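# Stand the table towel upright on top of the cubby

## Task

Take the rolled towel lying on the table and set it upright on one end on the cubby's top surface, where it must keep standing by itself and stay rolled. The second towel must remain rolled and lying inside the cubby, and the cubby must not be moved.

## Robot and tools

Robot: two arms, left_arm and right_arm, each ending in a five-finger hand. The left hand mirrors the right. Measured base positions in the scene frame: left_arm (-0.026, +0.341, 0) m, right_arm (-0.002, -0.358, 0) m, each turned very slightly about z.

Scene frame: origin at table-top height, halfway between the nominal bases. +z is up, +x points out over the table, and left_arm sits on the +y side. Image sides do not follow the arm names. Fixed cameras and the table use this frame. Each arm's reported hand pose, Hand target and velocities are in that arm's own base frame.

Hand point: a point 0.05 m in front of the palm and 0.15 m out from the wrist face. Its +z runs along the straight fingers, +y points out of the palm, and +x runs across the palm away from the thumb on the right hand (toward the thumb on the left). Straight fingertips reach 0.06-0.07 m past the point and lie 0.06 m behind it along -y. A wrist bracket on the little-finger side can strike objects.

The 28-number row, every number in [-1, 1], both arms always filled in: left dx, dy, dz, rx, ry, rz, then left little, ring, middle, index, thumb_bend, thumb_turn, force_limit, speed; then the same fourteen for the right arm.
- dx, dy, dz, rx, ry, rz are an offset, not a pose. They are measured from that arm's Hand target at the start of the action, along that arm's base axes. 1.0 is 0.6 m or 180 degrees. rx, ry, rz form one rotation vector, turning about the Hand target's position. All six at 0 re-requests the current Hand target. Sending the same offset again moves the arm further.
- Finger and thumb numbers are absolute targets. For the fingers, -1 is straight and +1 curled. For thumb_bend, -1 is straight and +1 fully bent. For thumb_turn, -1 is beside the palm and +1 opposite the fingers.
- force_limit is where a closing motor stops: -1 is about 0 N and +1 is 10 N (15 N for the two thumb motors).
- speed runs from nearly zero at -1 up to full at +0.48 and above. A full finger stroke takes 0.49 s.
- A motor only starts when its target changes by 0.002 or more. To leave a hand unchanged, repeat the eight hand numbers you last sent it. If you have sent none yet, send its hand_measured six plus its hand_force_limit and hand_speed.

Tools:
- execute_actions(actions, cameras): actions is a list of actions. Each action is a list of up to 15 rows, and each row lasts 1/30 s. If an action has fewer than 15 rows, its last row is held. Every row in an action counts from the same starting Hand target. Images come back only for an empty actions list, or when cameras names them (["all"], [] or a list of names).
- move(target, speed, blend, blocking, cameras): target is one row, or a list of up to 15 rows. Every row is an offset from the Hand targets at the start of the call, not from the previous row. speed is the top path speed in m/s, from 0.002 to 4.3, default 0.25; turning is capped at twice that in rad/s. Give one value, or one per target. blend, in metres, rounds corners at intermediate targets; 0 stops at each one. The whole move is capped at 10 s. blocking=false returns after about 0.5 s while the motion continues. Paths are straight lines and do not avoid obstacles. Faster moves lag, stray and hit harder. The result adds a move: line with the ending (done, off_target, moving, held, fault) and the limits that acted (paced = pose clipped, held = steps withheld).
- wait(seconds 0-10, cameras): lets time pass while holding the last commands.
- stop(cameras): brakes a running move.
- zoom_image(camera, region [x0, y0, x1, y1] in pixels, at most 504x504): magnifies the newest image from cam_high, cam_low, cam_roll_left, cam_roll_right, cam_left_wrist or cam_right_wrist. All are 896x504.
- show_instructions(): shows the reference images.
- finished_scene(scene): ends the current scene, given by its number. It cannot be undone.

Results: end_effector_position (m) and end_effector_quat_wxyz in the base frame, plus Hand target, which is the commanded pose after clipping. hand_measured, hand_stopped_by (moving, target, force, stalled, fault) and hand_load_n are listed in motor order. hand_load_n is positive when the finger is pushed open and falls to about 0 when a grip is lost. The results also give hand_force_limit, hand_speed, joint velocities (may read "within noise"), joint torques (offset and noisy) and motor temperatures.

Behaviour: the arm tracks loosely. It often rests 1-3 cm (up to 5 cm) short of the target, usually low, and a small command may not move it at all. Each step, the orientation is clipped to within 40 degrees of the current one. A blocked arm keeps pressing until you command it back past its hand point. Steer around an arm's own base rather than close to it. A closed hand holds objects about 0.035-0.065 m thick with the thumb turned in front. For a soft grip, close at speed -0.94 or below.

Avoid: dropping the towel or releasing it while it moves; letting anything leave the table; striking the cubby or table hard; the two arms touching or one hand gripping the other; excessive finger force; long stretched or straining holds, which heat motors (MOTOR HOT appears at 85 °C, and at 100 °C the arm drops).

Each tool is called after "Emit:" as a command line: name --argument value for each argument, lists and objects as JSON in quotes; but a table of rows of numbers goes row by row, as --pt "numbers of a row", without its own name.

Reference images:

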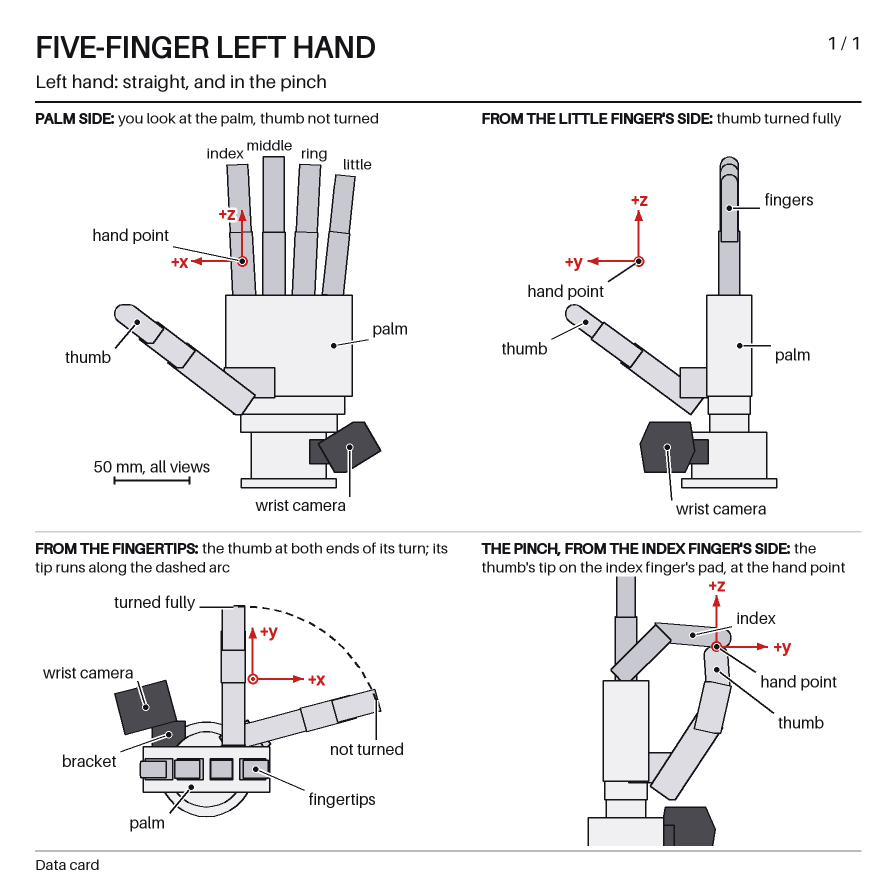

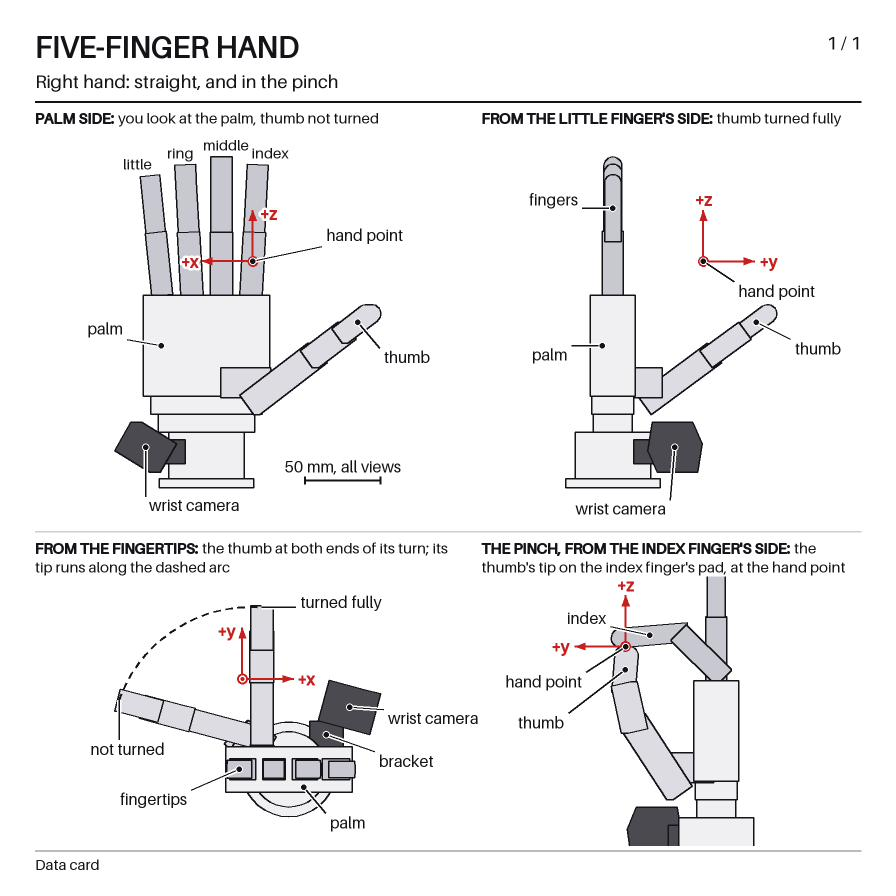

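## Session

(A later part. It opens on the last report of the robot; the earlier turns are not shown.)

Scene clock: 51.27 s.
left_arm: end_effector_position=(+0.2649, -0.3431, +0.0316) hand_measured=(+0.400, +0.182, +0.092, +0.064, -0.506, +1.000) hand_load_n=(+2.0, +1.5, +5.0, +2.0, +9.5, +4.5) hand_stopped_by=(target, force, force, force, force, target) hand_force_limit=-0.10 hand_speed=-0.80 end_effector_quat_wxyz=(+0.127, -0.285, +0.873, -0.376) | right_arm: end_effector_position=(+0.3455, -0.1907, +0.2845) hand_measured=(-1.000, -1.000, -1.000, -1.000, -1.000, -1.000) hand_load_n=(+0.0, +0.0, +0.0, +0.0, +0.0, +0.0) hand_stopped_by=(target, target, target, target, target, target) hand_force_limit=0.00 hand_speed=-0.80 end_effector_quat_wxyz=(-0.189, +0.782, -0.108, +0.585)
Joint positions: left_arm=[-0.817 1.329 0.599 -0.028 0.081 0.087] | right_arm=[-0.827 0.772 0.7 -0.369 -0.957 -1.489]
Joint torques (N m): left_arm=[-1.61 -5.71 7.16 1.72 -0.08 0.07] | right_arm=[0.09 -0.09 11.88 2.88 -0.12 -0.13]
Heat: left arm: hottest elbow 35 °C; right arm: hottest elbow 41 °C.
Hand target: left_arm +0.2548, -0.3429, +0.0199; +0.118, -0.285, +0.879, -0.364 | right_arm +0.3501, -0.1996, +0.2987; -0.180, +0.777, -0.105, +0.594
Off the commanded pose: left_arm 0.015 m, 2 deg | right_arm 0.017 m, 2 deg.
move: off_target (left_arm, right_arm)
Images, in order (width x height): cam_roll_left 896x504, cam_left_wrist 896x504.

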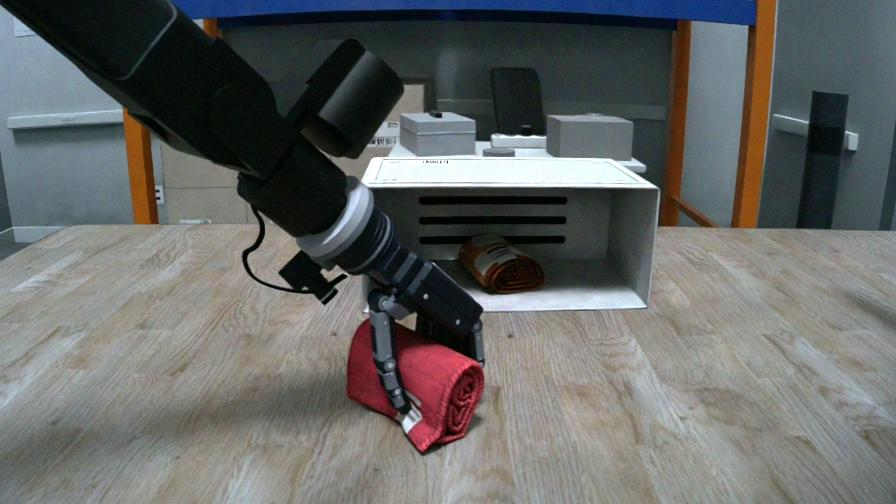

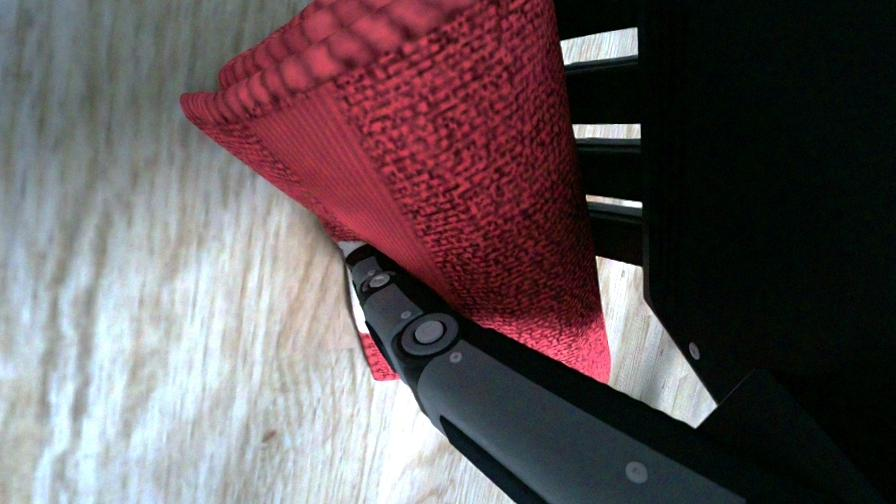

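Emit:
move --target '[0,0,0.15,0,0,0,0.4,0.4,0.4,0.4,0.2,1,-0.1,-0.8, 0,0,0,0,0,0,-1,-1,-1,-1,-1,-1,0,-0.8]' --cameras '["all"]' --speed 0.12

Emit:
zoom_image --camera "cam_roll_left" --region '[260, 140, 580, 400]'

Scene clock: 53.90 s.
left_arm: end_effector_position=(+0.2487, -0.3259, +0.0878) hand_measured=(+0.400, +0.182, +0.092, +0.064, -0.506, +1.000) hand_load_n=(+2.5, +2.0, +4.5, +1.5, +9.5, +4.0) hand_stopped_by=(target, force, force, force, force, target) hand_force_limit=-0.10 hand_speed=-0.80 end_effector_quat_wxyz=(+0.113, -0.291, +0.885, -0.346) | right_arm: end_effector_position=(+0.3455, -0.1907, +0.2845) hand_measured=(-1.000, -1.000, -1.000, -1.000, -1.000, -1.000) hand_load_n=(+0.0, +0.0, +0.0, +0.0, +0.0, +0.0) hand_stopped_by=(target, target, target, target, target, target) hand_force_limit=0.00 hand_speed=-0.80 end_effector_quat_wxyz=(-0.189, +0.782, -0.108, +0.585)
Joint positions: left_arm=[-0.817 1.173 0.682 -0.337 0.081 0.087] | right_arm=[-0.827 0.772 0.7 -0.369 -0.957 -1.489]
Joint torques (N m): left_arm=[-1.73 -6.12 12.41 1.65 -0.04 0.05] | right_arm=[0.09 -0.15 11.88 2.86 -0.12 -0.12]
Motor temperatures (°C): left_arm=[31 31 35 30 29 32] | right_arm=[32 30 42 31 28 29]
Heat: left arm: hottest elbow 35 °C; right arm: hottest elbow 42 °C.
Hand target: left_arm +0.2548, -0.3430, +0.1100; +0.118, -0.285, +0.879, -0.364 | right_arm +0.3501, -0.1996, +0.2987; -0.180, +0.777, -0.105, +0.594
Off the commanded pose: left_arm 0.029 m, 2 deg | right_arm 0.017 m, 2 deg.
move: off_target (left_arm, right_arm)

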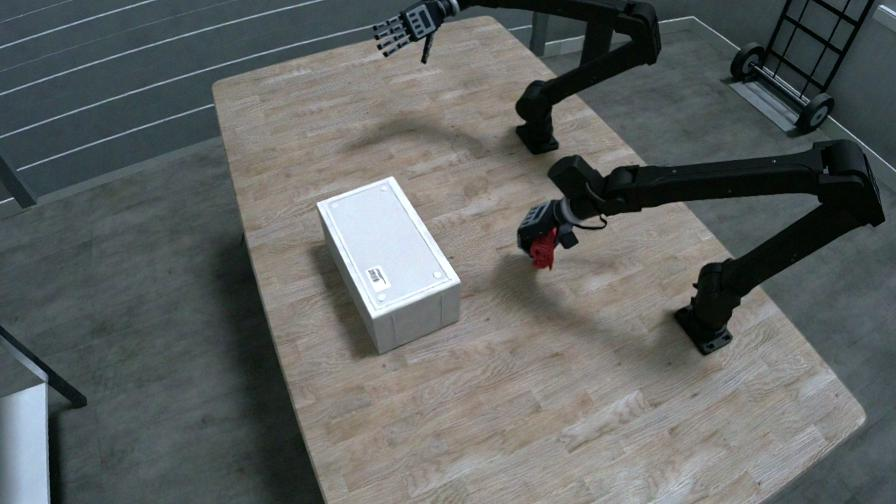

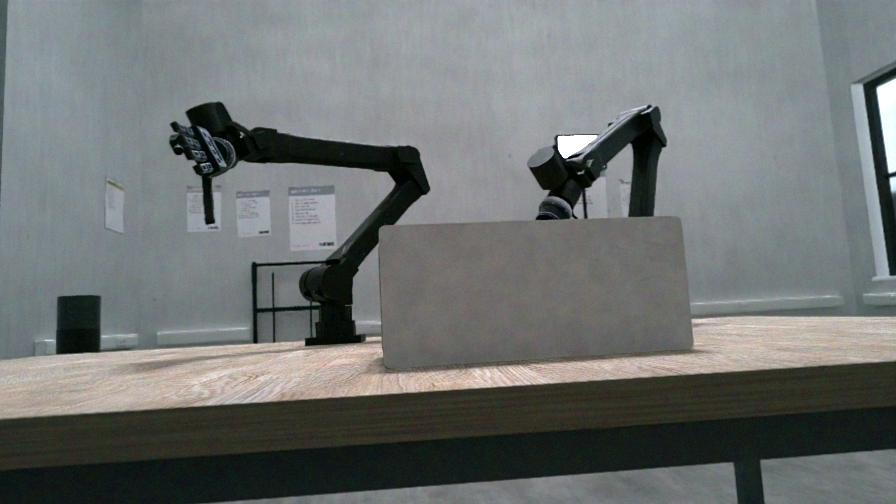

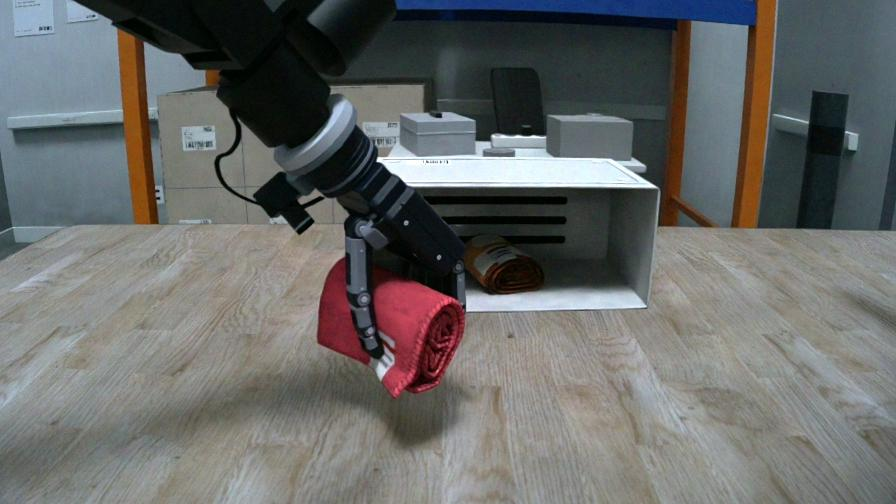

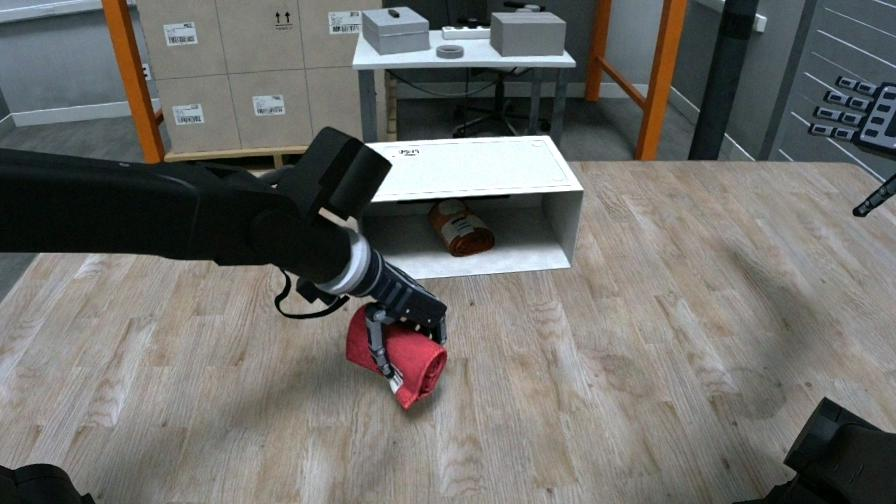

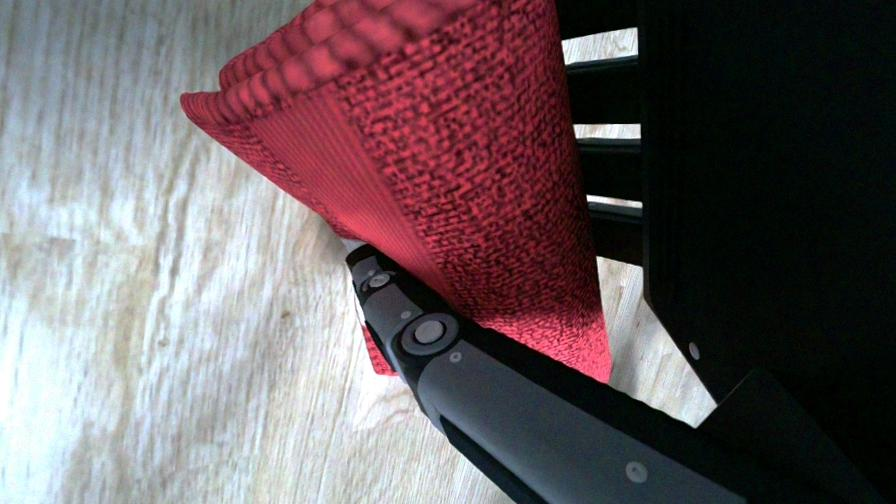

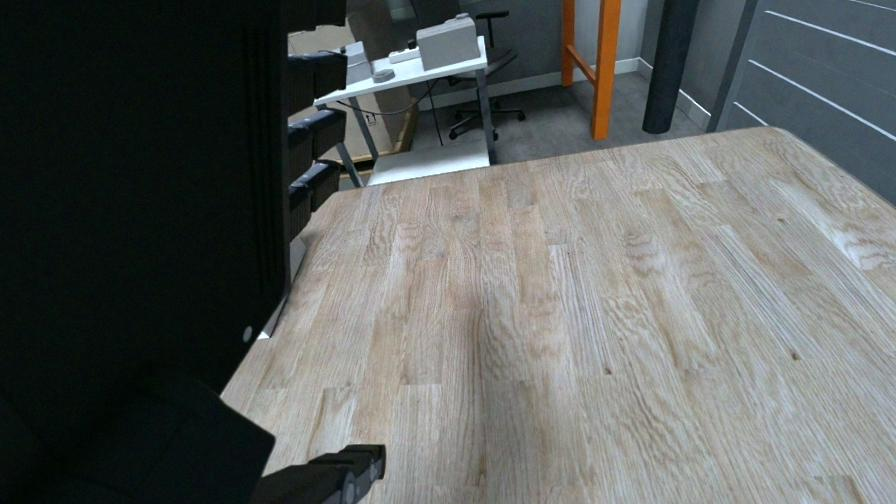

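Scaled by 1.575.

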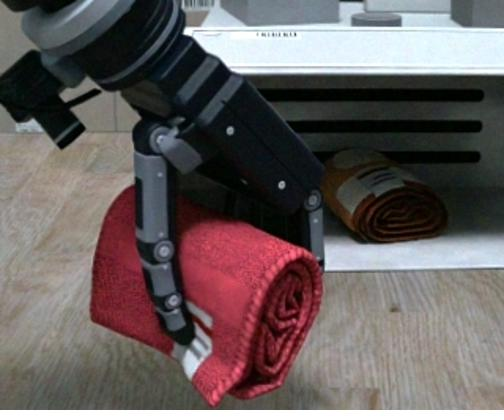

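Emit:
move --pt "0.075 0.072 0.283 0 0 0 0.4 0.4 0.4 0.4 0.2 1 -0.1 -0.8 0 0 0 0 0 0 -1 -1 -1 -1 -1 -1 0 -0.8" --pt "0.409 0.013 0.30 0.1924 -0.4655 -0.1174 0.4 0.4 0.4 0.4 0.2 1 -0.1 -0.8 0 0 0 0 0 0 -1 -1 -1 -1 -1 -1 0 -0.8" --pt "0.457 -0.027 0.25 0.1924 -0.4655 -0.1174 0.4 0.4 0.4 0.4 0.2 1 -0.1 -0.8 0 0 0 0 0 0 -1 -1 -1 -1 -1 -1 0 -0.8" --blend '[0.05,0.02,0]' --cameras '["all"]' --speed 0.2

Emit:
zoom_image --camera "cam_low" --region '[360, 60, 700, 260]'

Emit:
zoom_image --camera "cam_roll_left" --region '[300, 20, 660, 320]'

Scene clock: 64.37 s.
left_arm: end_effector_position=(+0.5135, -0.3589, +0.2382) hand_measured=(+0.400, +0.182, +0.092, +0.064, -0.506, +1.000) hand_load_n=(+2.5, +1.5, +4.5, +1.5, +9.5, +4.5) hand_stopped_by=(target, force, force, force, force, target) hand_force_limit=-0.10 hand_speed=-0.80 end_effector_quat_wxyz=(+0.654, +0.225, +0.688, -0.220) | right_arm: end_effector_position=(+0.3455, -0.1907, +0.2845) hand_measured=(-1.000, -1.000, -1.000, -1.000, -1.000, -1.000) hand_load_n=(+0.0, +0.0, +0.0, +0.0, +0.0, +0.0) hand_stopped_by=(target, target, target, target, target, target) hand_force_limit=0.00 hand_speed=-0.80 end_effector_quat_wxyz=(-0.189, +0.782, -0.108, +0.585)
Joint positions: left_arm=[-0.733 1.486 0.836 0.601 -0.093 1.558] | right_arm=[-0.827 0.772 0.7 -0.369 -0.957 -1.489]
Joint torques (N m): left_arm=[1.32 -9.93 11.38 3.26 0.17 0.3] | right_arm=[0.09 -0.15 11.89 2.86 -0.12 -0.12]
Heat: left arm: hottest elbow 37 °C; right arm: hottest elbow 44 °C.
Hand target: left_arm +0.5291, -0.3590, +0.2601; +0.672, +0.218, +0.673, -0.218 | right_arm +0.3501, -0.1996, +0.2987; -0.180, +0.777, -0.105, +0.594
Off the commanded pose: left_arm 0.027 m, 3 deg | right_arm 0.017 m, 2 deg.
move: off_target (left_arm, right_arm)

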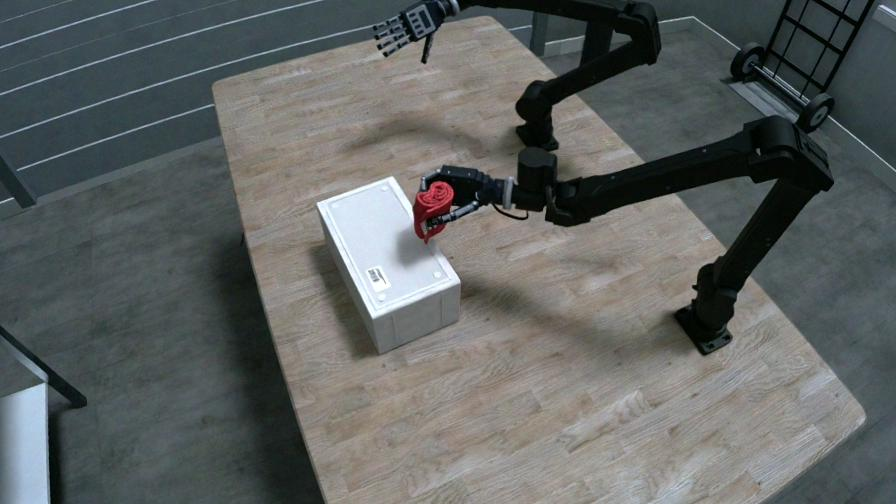

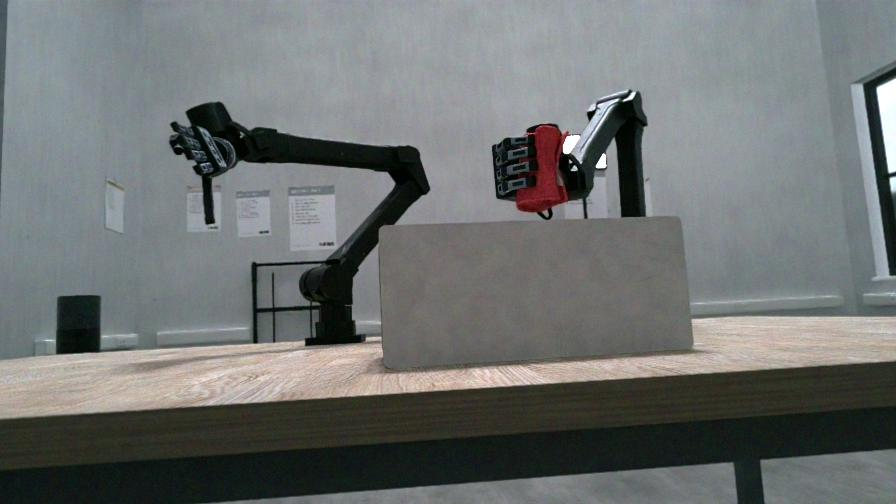

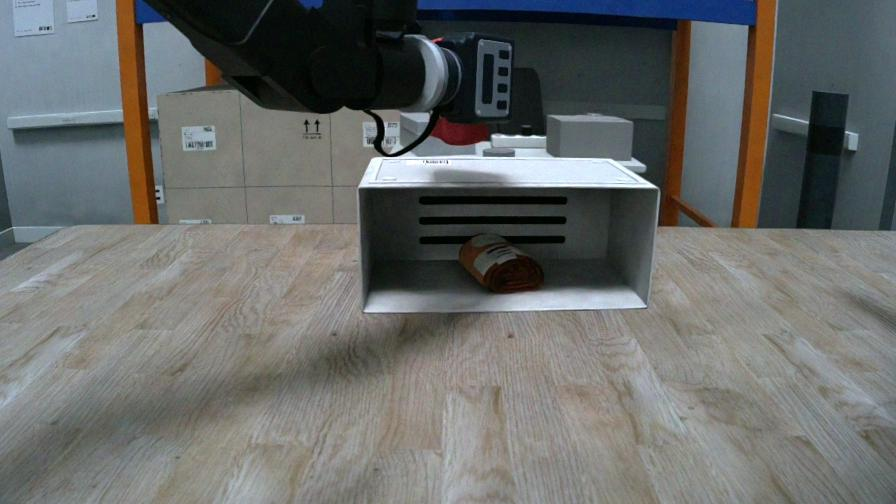

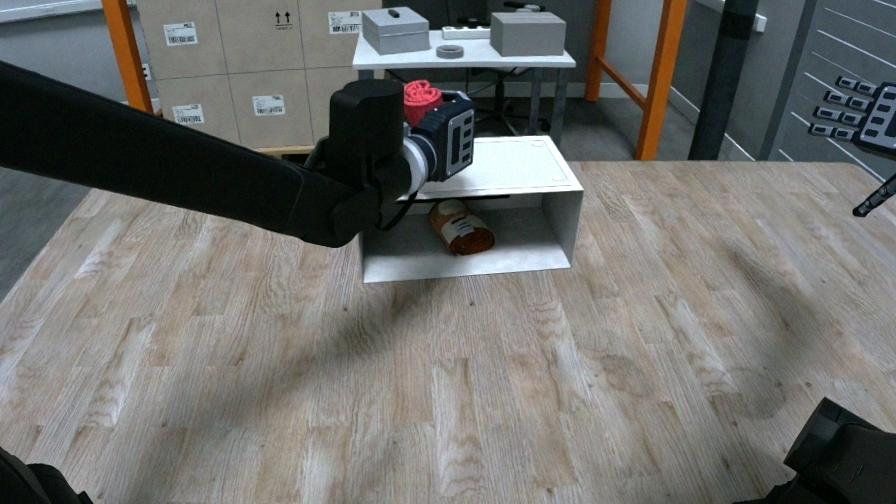

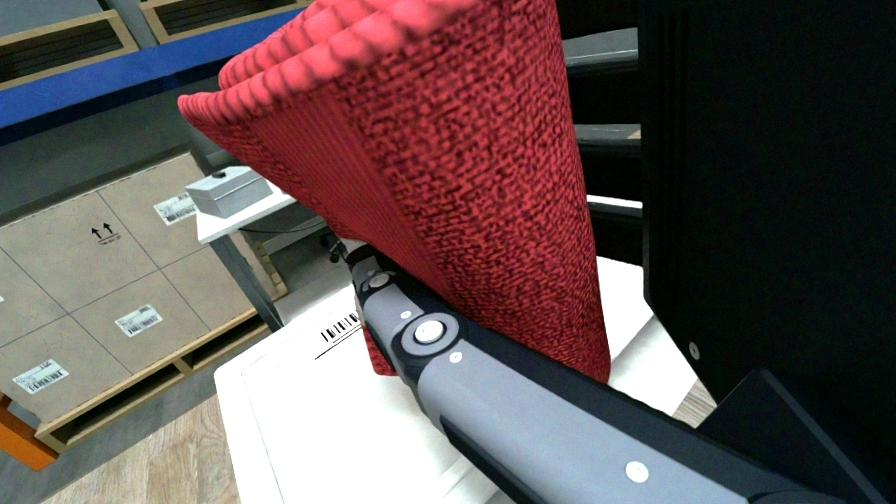

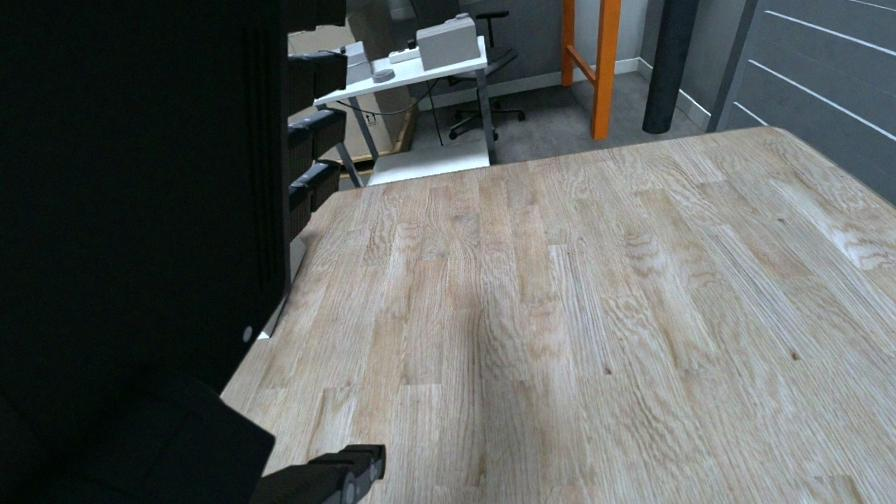

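Scaled by 1.482.

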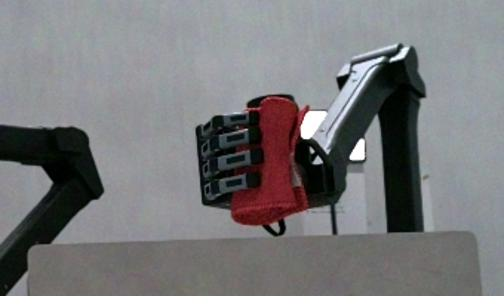

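Scaled by 1.400.

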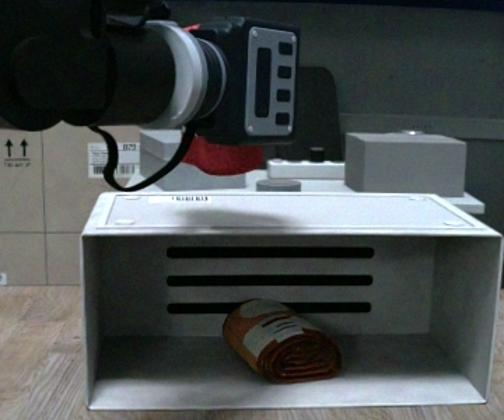

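Emit:
zoom_image --camera "cam_left_wrist" --region '[200, 240, 704, 504]'

Emit:
zoom_image --camera "cam_high" --region '[310, 140, 510, 360]'

Scaled by 1.000.

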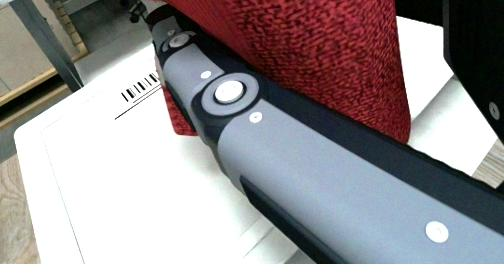

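Scaled by 2.291.

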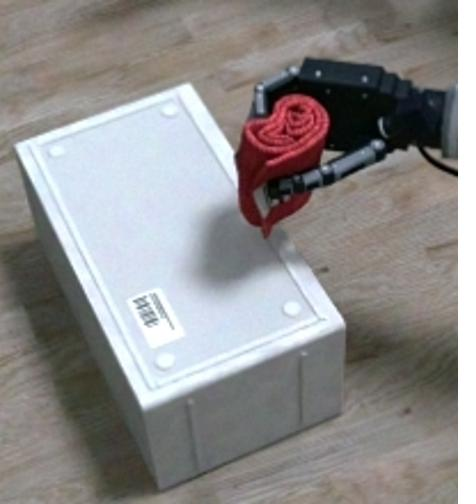

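Emit:
move --target '[0.117,-0.016,0,0.033,0.006,0,0.4,0.4,0.4,0.4,0.2,1,-0.1,-0.8, 0,0,0,0,0,0,-1,-1,-1,-1,-1,-1,0,-0.8]' --cameras '["cam_low","cam_high","cam_left_wrist","cam_roll_left"]' --speed 0.12

Emit:
zoom_image --camera "cam_low" --region '[460, 80, 660, 240]'

Emit:
zoom_image --camera "cam_high" --region '[310, 140, 510, 360]'

Scene clock: 72.30 s.
left_arm: end_effector_position=(+0.5803, -0.3669, +0.2489) hand_measured=(+0.400, +0.182, +0.092, +0.064, -0.506, +1.000) hand_load_n=(+2.5, +2.0, +4.5, +2.0, +9.0, +4.5) hand_stopped_by=(target, force, force, force, force, target) hand_force_limit=-0.10 hand_speed=-0.80 end_effector_quat_wxyz=(+0.646, +0.252, +0.694, -0.192) | right_arm: end_effector_position=(+0.3455, -0.1907, +0.2845) hand_measured=(-1.000, -1.000, -1.000, -1.000, -1.000, -1.000) hand_load_n=(-0.5, +0.0, +0.0, +0.0, +0.0, +0.0) hand_stopped_by=(target, target, target, target, target, target) hand_force_limit=0.00 hand_speed=-0.80 end_effector_quat_wxyz=(-0.189, +0.782, -0.108, +0.585)
Joint positions: left_arm=[-0.66 1.595 1.023 0.481 -0.023 1.629] | right_arm=[-0.827 0.772 0.7 -0.369 -0.957 -1.489]
Joint torques (N m): left_arm=[0.79 -10.64 12.92 1.87 0.21 0.29] | right_arm=[0.15 -0.15 11.88 2.86 -0.12 -0.13]
Heat: left arm: hottest elbow 38 °C; right arm: hottest elbow 45 °C.
Hand target: left_arm +0.5992, -0.3688, +0.2601; +0.654, +0.251, +0.689, -0.185 | right_arm +0.3501, -0.1996, +0.2987; -0.180, +0.777, -0.105, +0.594
Off the commanded pose: left_arm 0.022 m, 1 deg | right_arm 0.017 m, 2 deg.
move: off_target (left_arm, right_arm)
Images, in order (width x height): cam_high 896x504, cam_low 896x504, cam_roll_left 896x504, cam_left_wrist 896x504.

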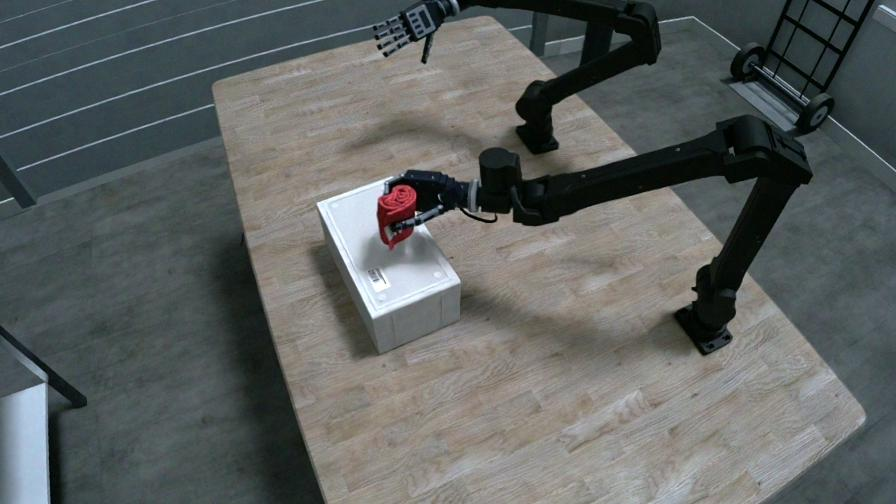

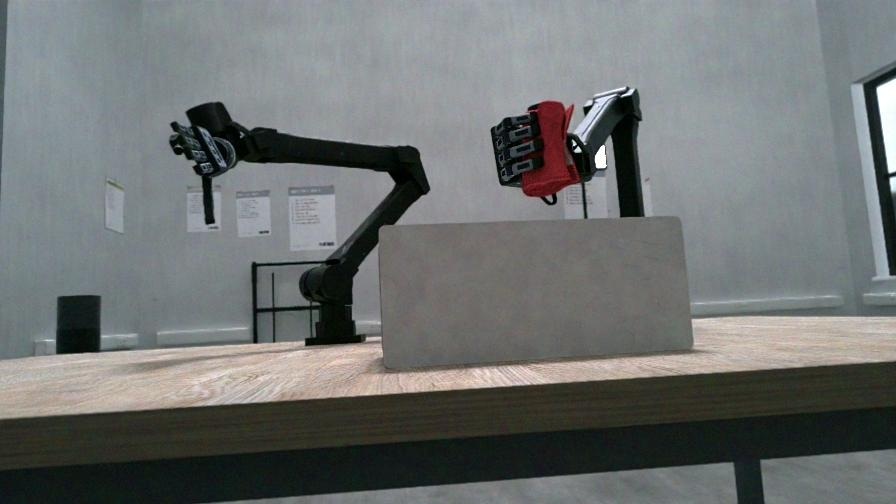

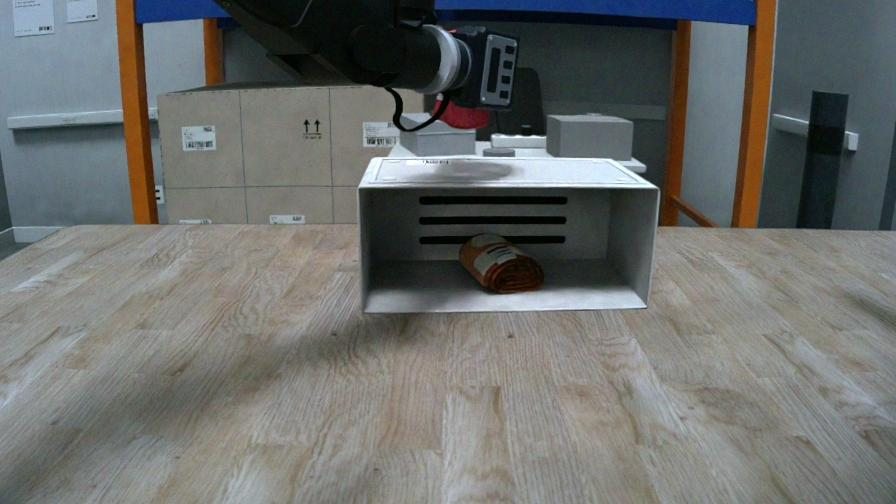

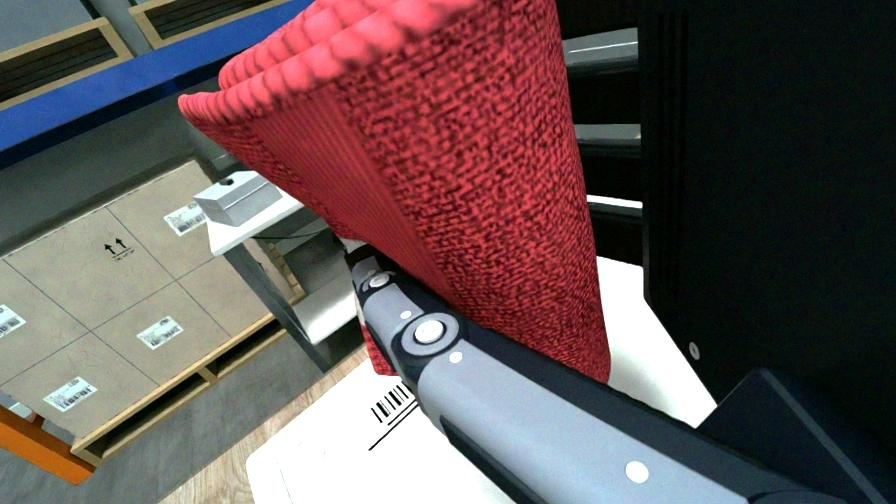

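Scaled by 2.520.

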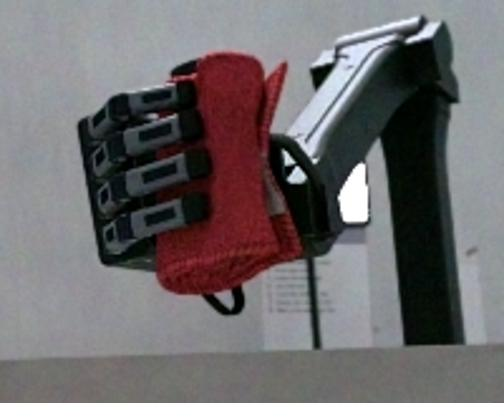

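Scaled by 2.291.

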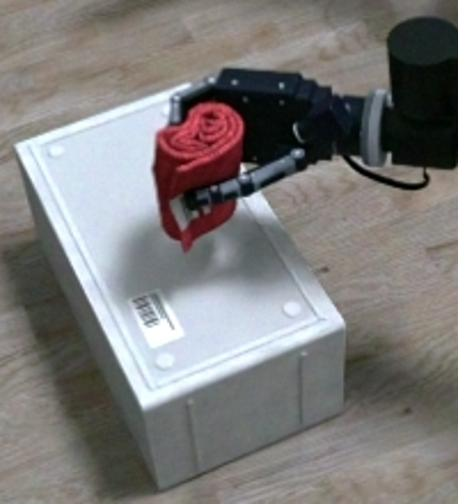

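Emit:
move --target '[0,0,-0.05,-0.0167,0,0,0.4,0.4,0.4,0.4,0.2,1,-0.1,-0.8, 0,0,0,0,0,0,-1,-1,-1,-1,-1,-1,0,-0.8]' --cameras '["cam_low","cam_high","cam_left_wrist","cam_roll_left"]' --speed 0.08

Emit:
zoom_image --camera "cam_low" --region '[460, 80, 660, 240]'

Emit:
zoom_image --camera "cam_roll_left" --region '[360, 40, 620, 240]'

Scene clock: 81.27 s.
left_arm: end_effector_position=(+0.5887, -0.3738, +0.2365) hand_measured=(+0.400, +0.182, +0.092, +0.064, -0.506, +1.000) hand_load_n=(+2.5, +1.5, +4.5, +2.0, +9.0, +4.5) hand_stopped_by=(target, force, force, force, force, target) hand_force_limit=-0.10 hand_speed=-0.80 end_effector_quat_wxyz=(+0.659, +0.243, +0.683, -0.203) | right_arm: end_effector_position=(+0.3455, -0.1907, +0.2845) hand_measured=(-1.000, -1.000, -1.000, -1.000, -1.000, -1.000) hand_load_n=(+0.0, +0.5, +0.0, +0.0, +0.0, +0.0) hand_stopped_by=(target, target, target, target, target, target) hand_force_limit=0.00 hand_speed=-0.80 end_effector_quat_wxyz=(-0.189, +0.782, -0.108, +0.585)
Joint positions: left_arm=[-0.658 1.651 1.023 0.578 -0.018 1.612] | right_arm=[-0.827 0.772 0.7 -0.369 -0.957 -1.489]
Joint torques (N m): left_arm=[1.08 -11.11 9.4 3.18 0.19 0.1] | right_arm=[0.15 -0.15 11.89 2.86 -0.12 -0.13]
Motor temperatures (°C): left_arm=[31 31 38 30 29 32] | right_arm=[32 29 47 31 28 29]
Heat: left arm: hottest elbow 38 °C; right arm: hottest elbow 47 °C.
Hand target: left_arm +0.5993, -0.3687, +0.2299; +0.660, +0.234, +0.684, -0.203 | right_arm +0.3501, -0.1996, +0.2987; -0.180, +0.777, -0.105, +0.594
Off the commanded pose: left_arm 0.013 m, 1 deg | right_arm 0.017 m, 2 deg.
move: off_target (left_arm, right_arm)
Images, in order (width x height): cam_high 896x504, cam_low 896x504, cam_roll_left 896x504, cam_left_wrist 896x504.

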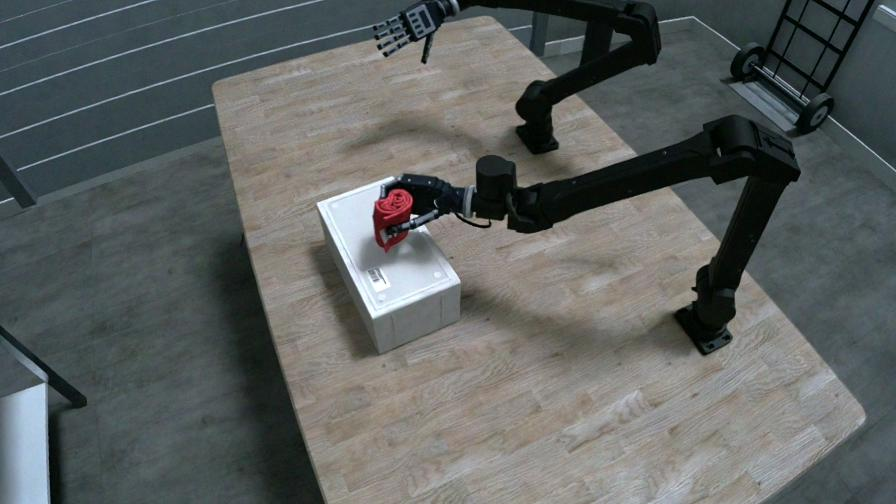

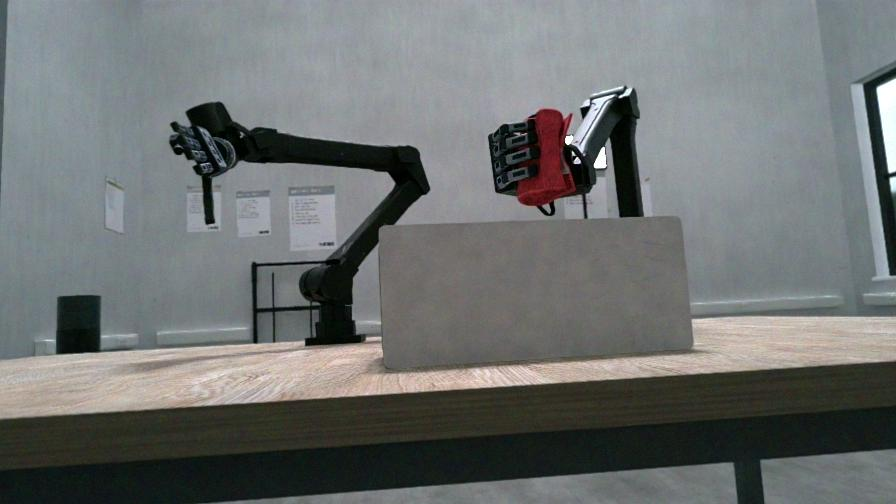

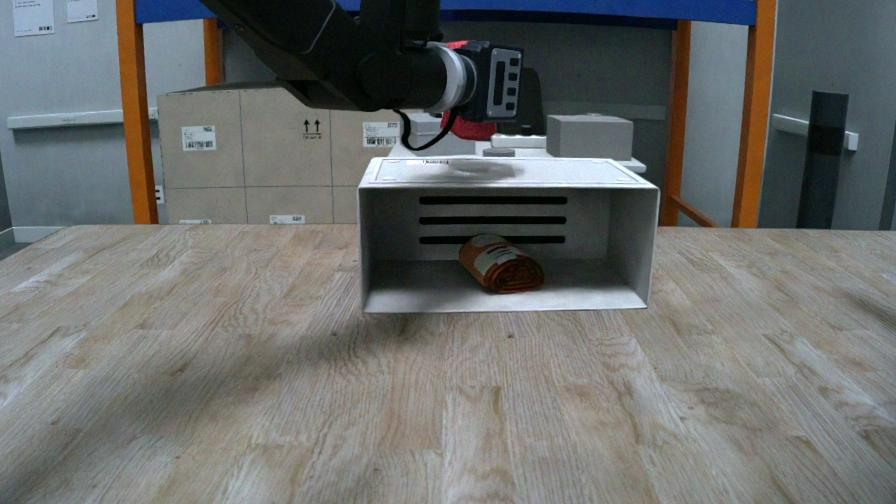

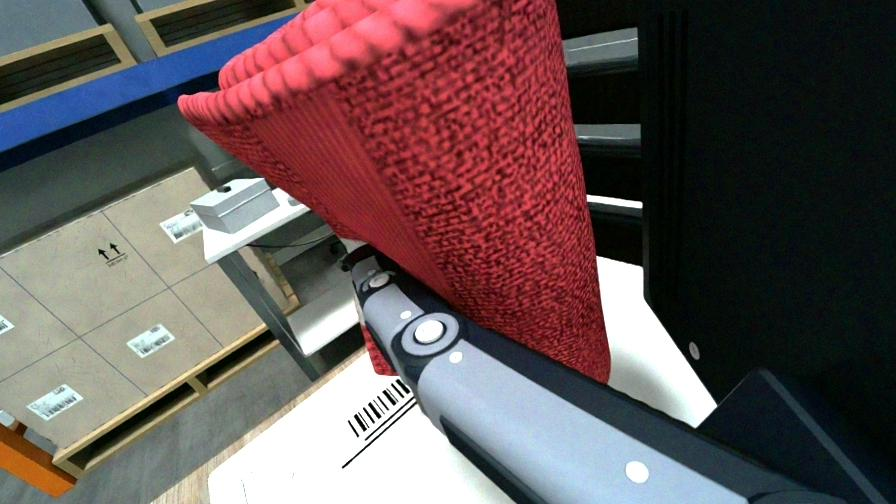

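Scaled by 2.520.

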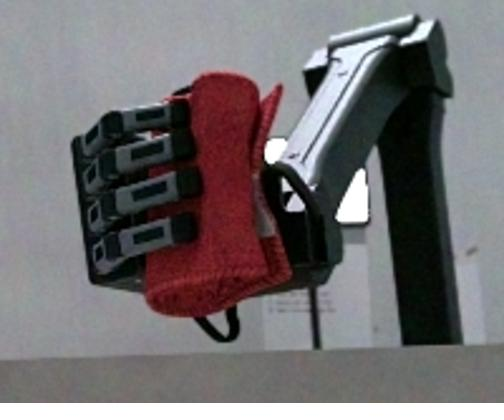

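Scaled by 1.938.

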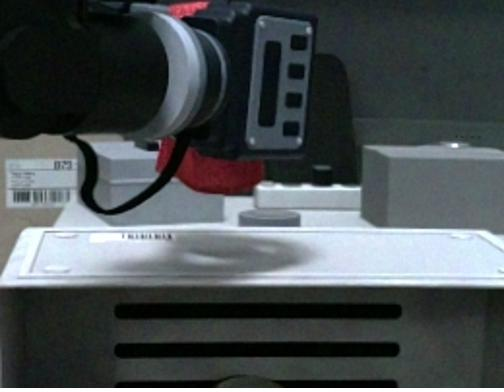

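Emit:
move --target '[0,0,-0.032,0,0,0,0.4,0.4,0.4,0.4,0.2,1,-0.1,-0.8, 0,0,0,0,0,0,-1,-1,-1,-1,-1,-1,0,-0.8]' --cameras '["cam_low","cam_roll_left"]' --speed 0.06

Emit:
zoom_image --camera "cam_low" --region '[460, 80, 660, 240]'

Emit:
zoom_image --camera "cam_roll_left" --region '[360, 40, 620, 240]'

Scene clock: 83.20 s.
left_arm: end_effector_position=(+0.5929, -0.3770, +0.2287) hand_measured=(+0.400, +0.182, +0.092, +0.064, -0.506, +1.000) hand_load_n=(+2.0, +1.5, +4.5, +2.0, +9.0, +4.5) hand_stopped_by=(target, force, force, force, force, target) hand_force_limit=-0.10 hand_speed=-0.80 end_effector_quat_wxyz=(+0.665, +0.240, +0.677, -0.206) | right_arm: end_effector_position=(+0.3455, -0.1907, +0.2845) hand_measured=(-1.000, -1.000, -1.000, -1.000, -1.000, -1.000) hand_load_n=(+0.0, +0.0, +0.0, +0.0, +0.0, +0.0) hand_stopped_by=(target, target, target, target, target, target) hand_force_limit=0.00 hand_speed=-0.80 end_effector_quat_wxyz=(-0.189, +0.782, -0.108, +0.585)
Joint positions: left_arm=[-0.658 1.682 1.023 0.629 -0.018 1.611] | right_arm=[-0.827 0.772 0.7 -0.369 -0.957 -1.489]
Joint torques (N m): left_arm=[1.2 -11.4 7.83 3.19 0.2 0.11] | right_arm=[0.09 -0.15 11.88 2.86 -0.12 -0.12]
Heat: left arm: hottest elbow 38 °C; right arm: hottest elbow 47 °C.
Hand target: left_arm +0.5993, -0.3687, +0.2107; +0.660, +0.234, +0.684, -0.203 | right_arm +0.3501, -0.1996, +0.2987; -0.180, +0.777, -0.105, +0.594
Off the commanded pose: left_arm 0.021 m, 1 deg | right_arm 0.017 m, 2 deg.
move: off_target (left_arm, right_arm)
Images, in order (width x height): cam_low 896x504, cam_roll_left 896x504.

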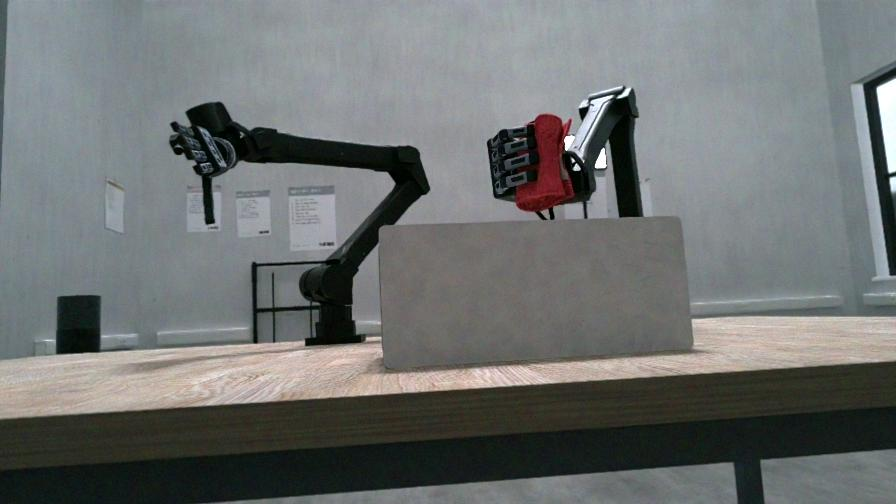

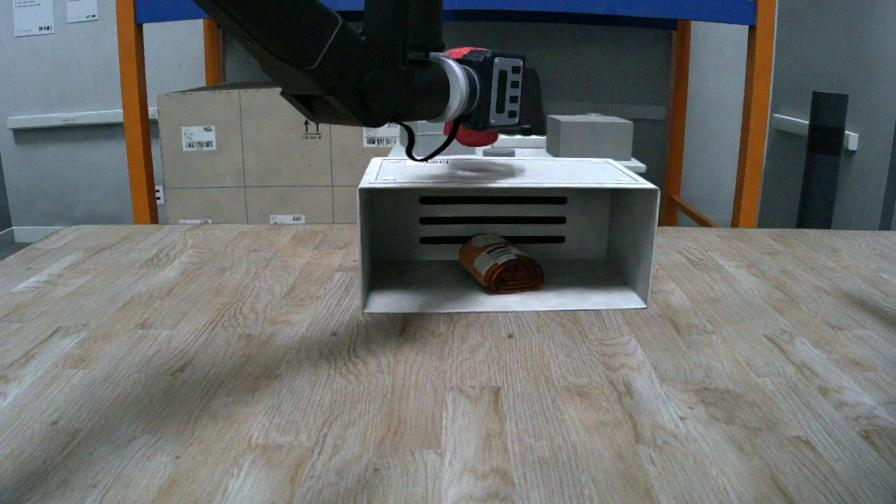

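Scaled by 2.520.

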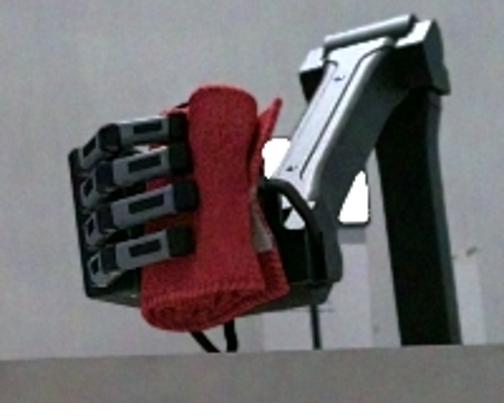

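Scaled by 1.938.

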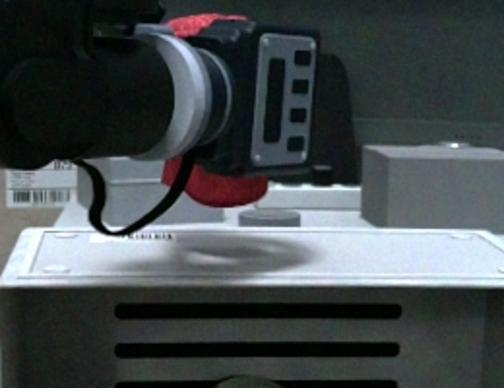

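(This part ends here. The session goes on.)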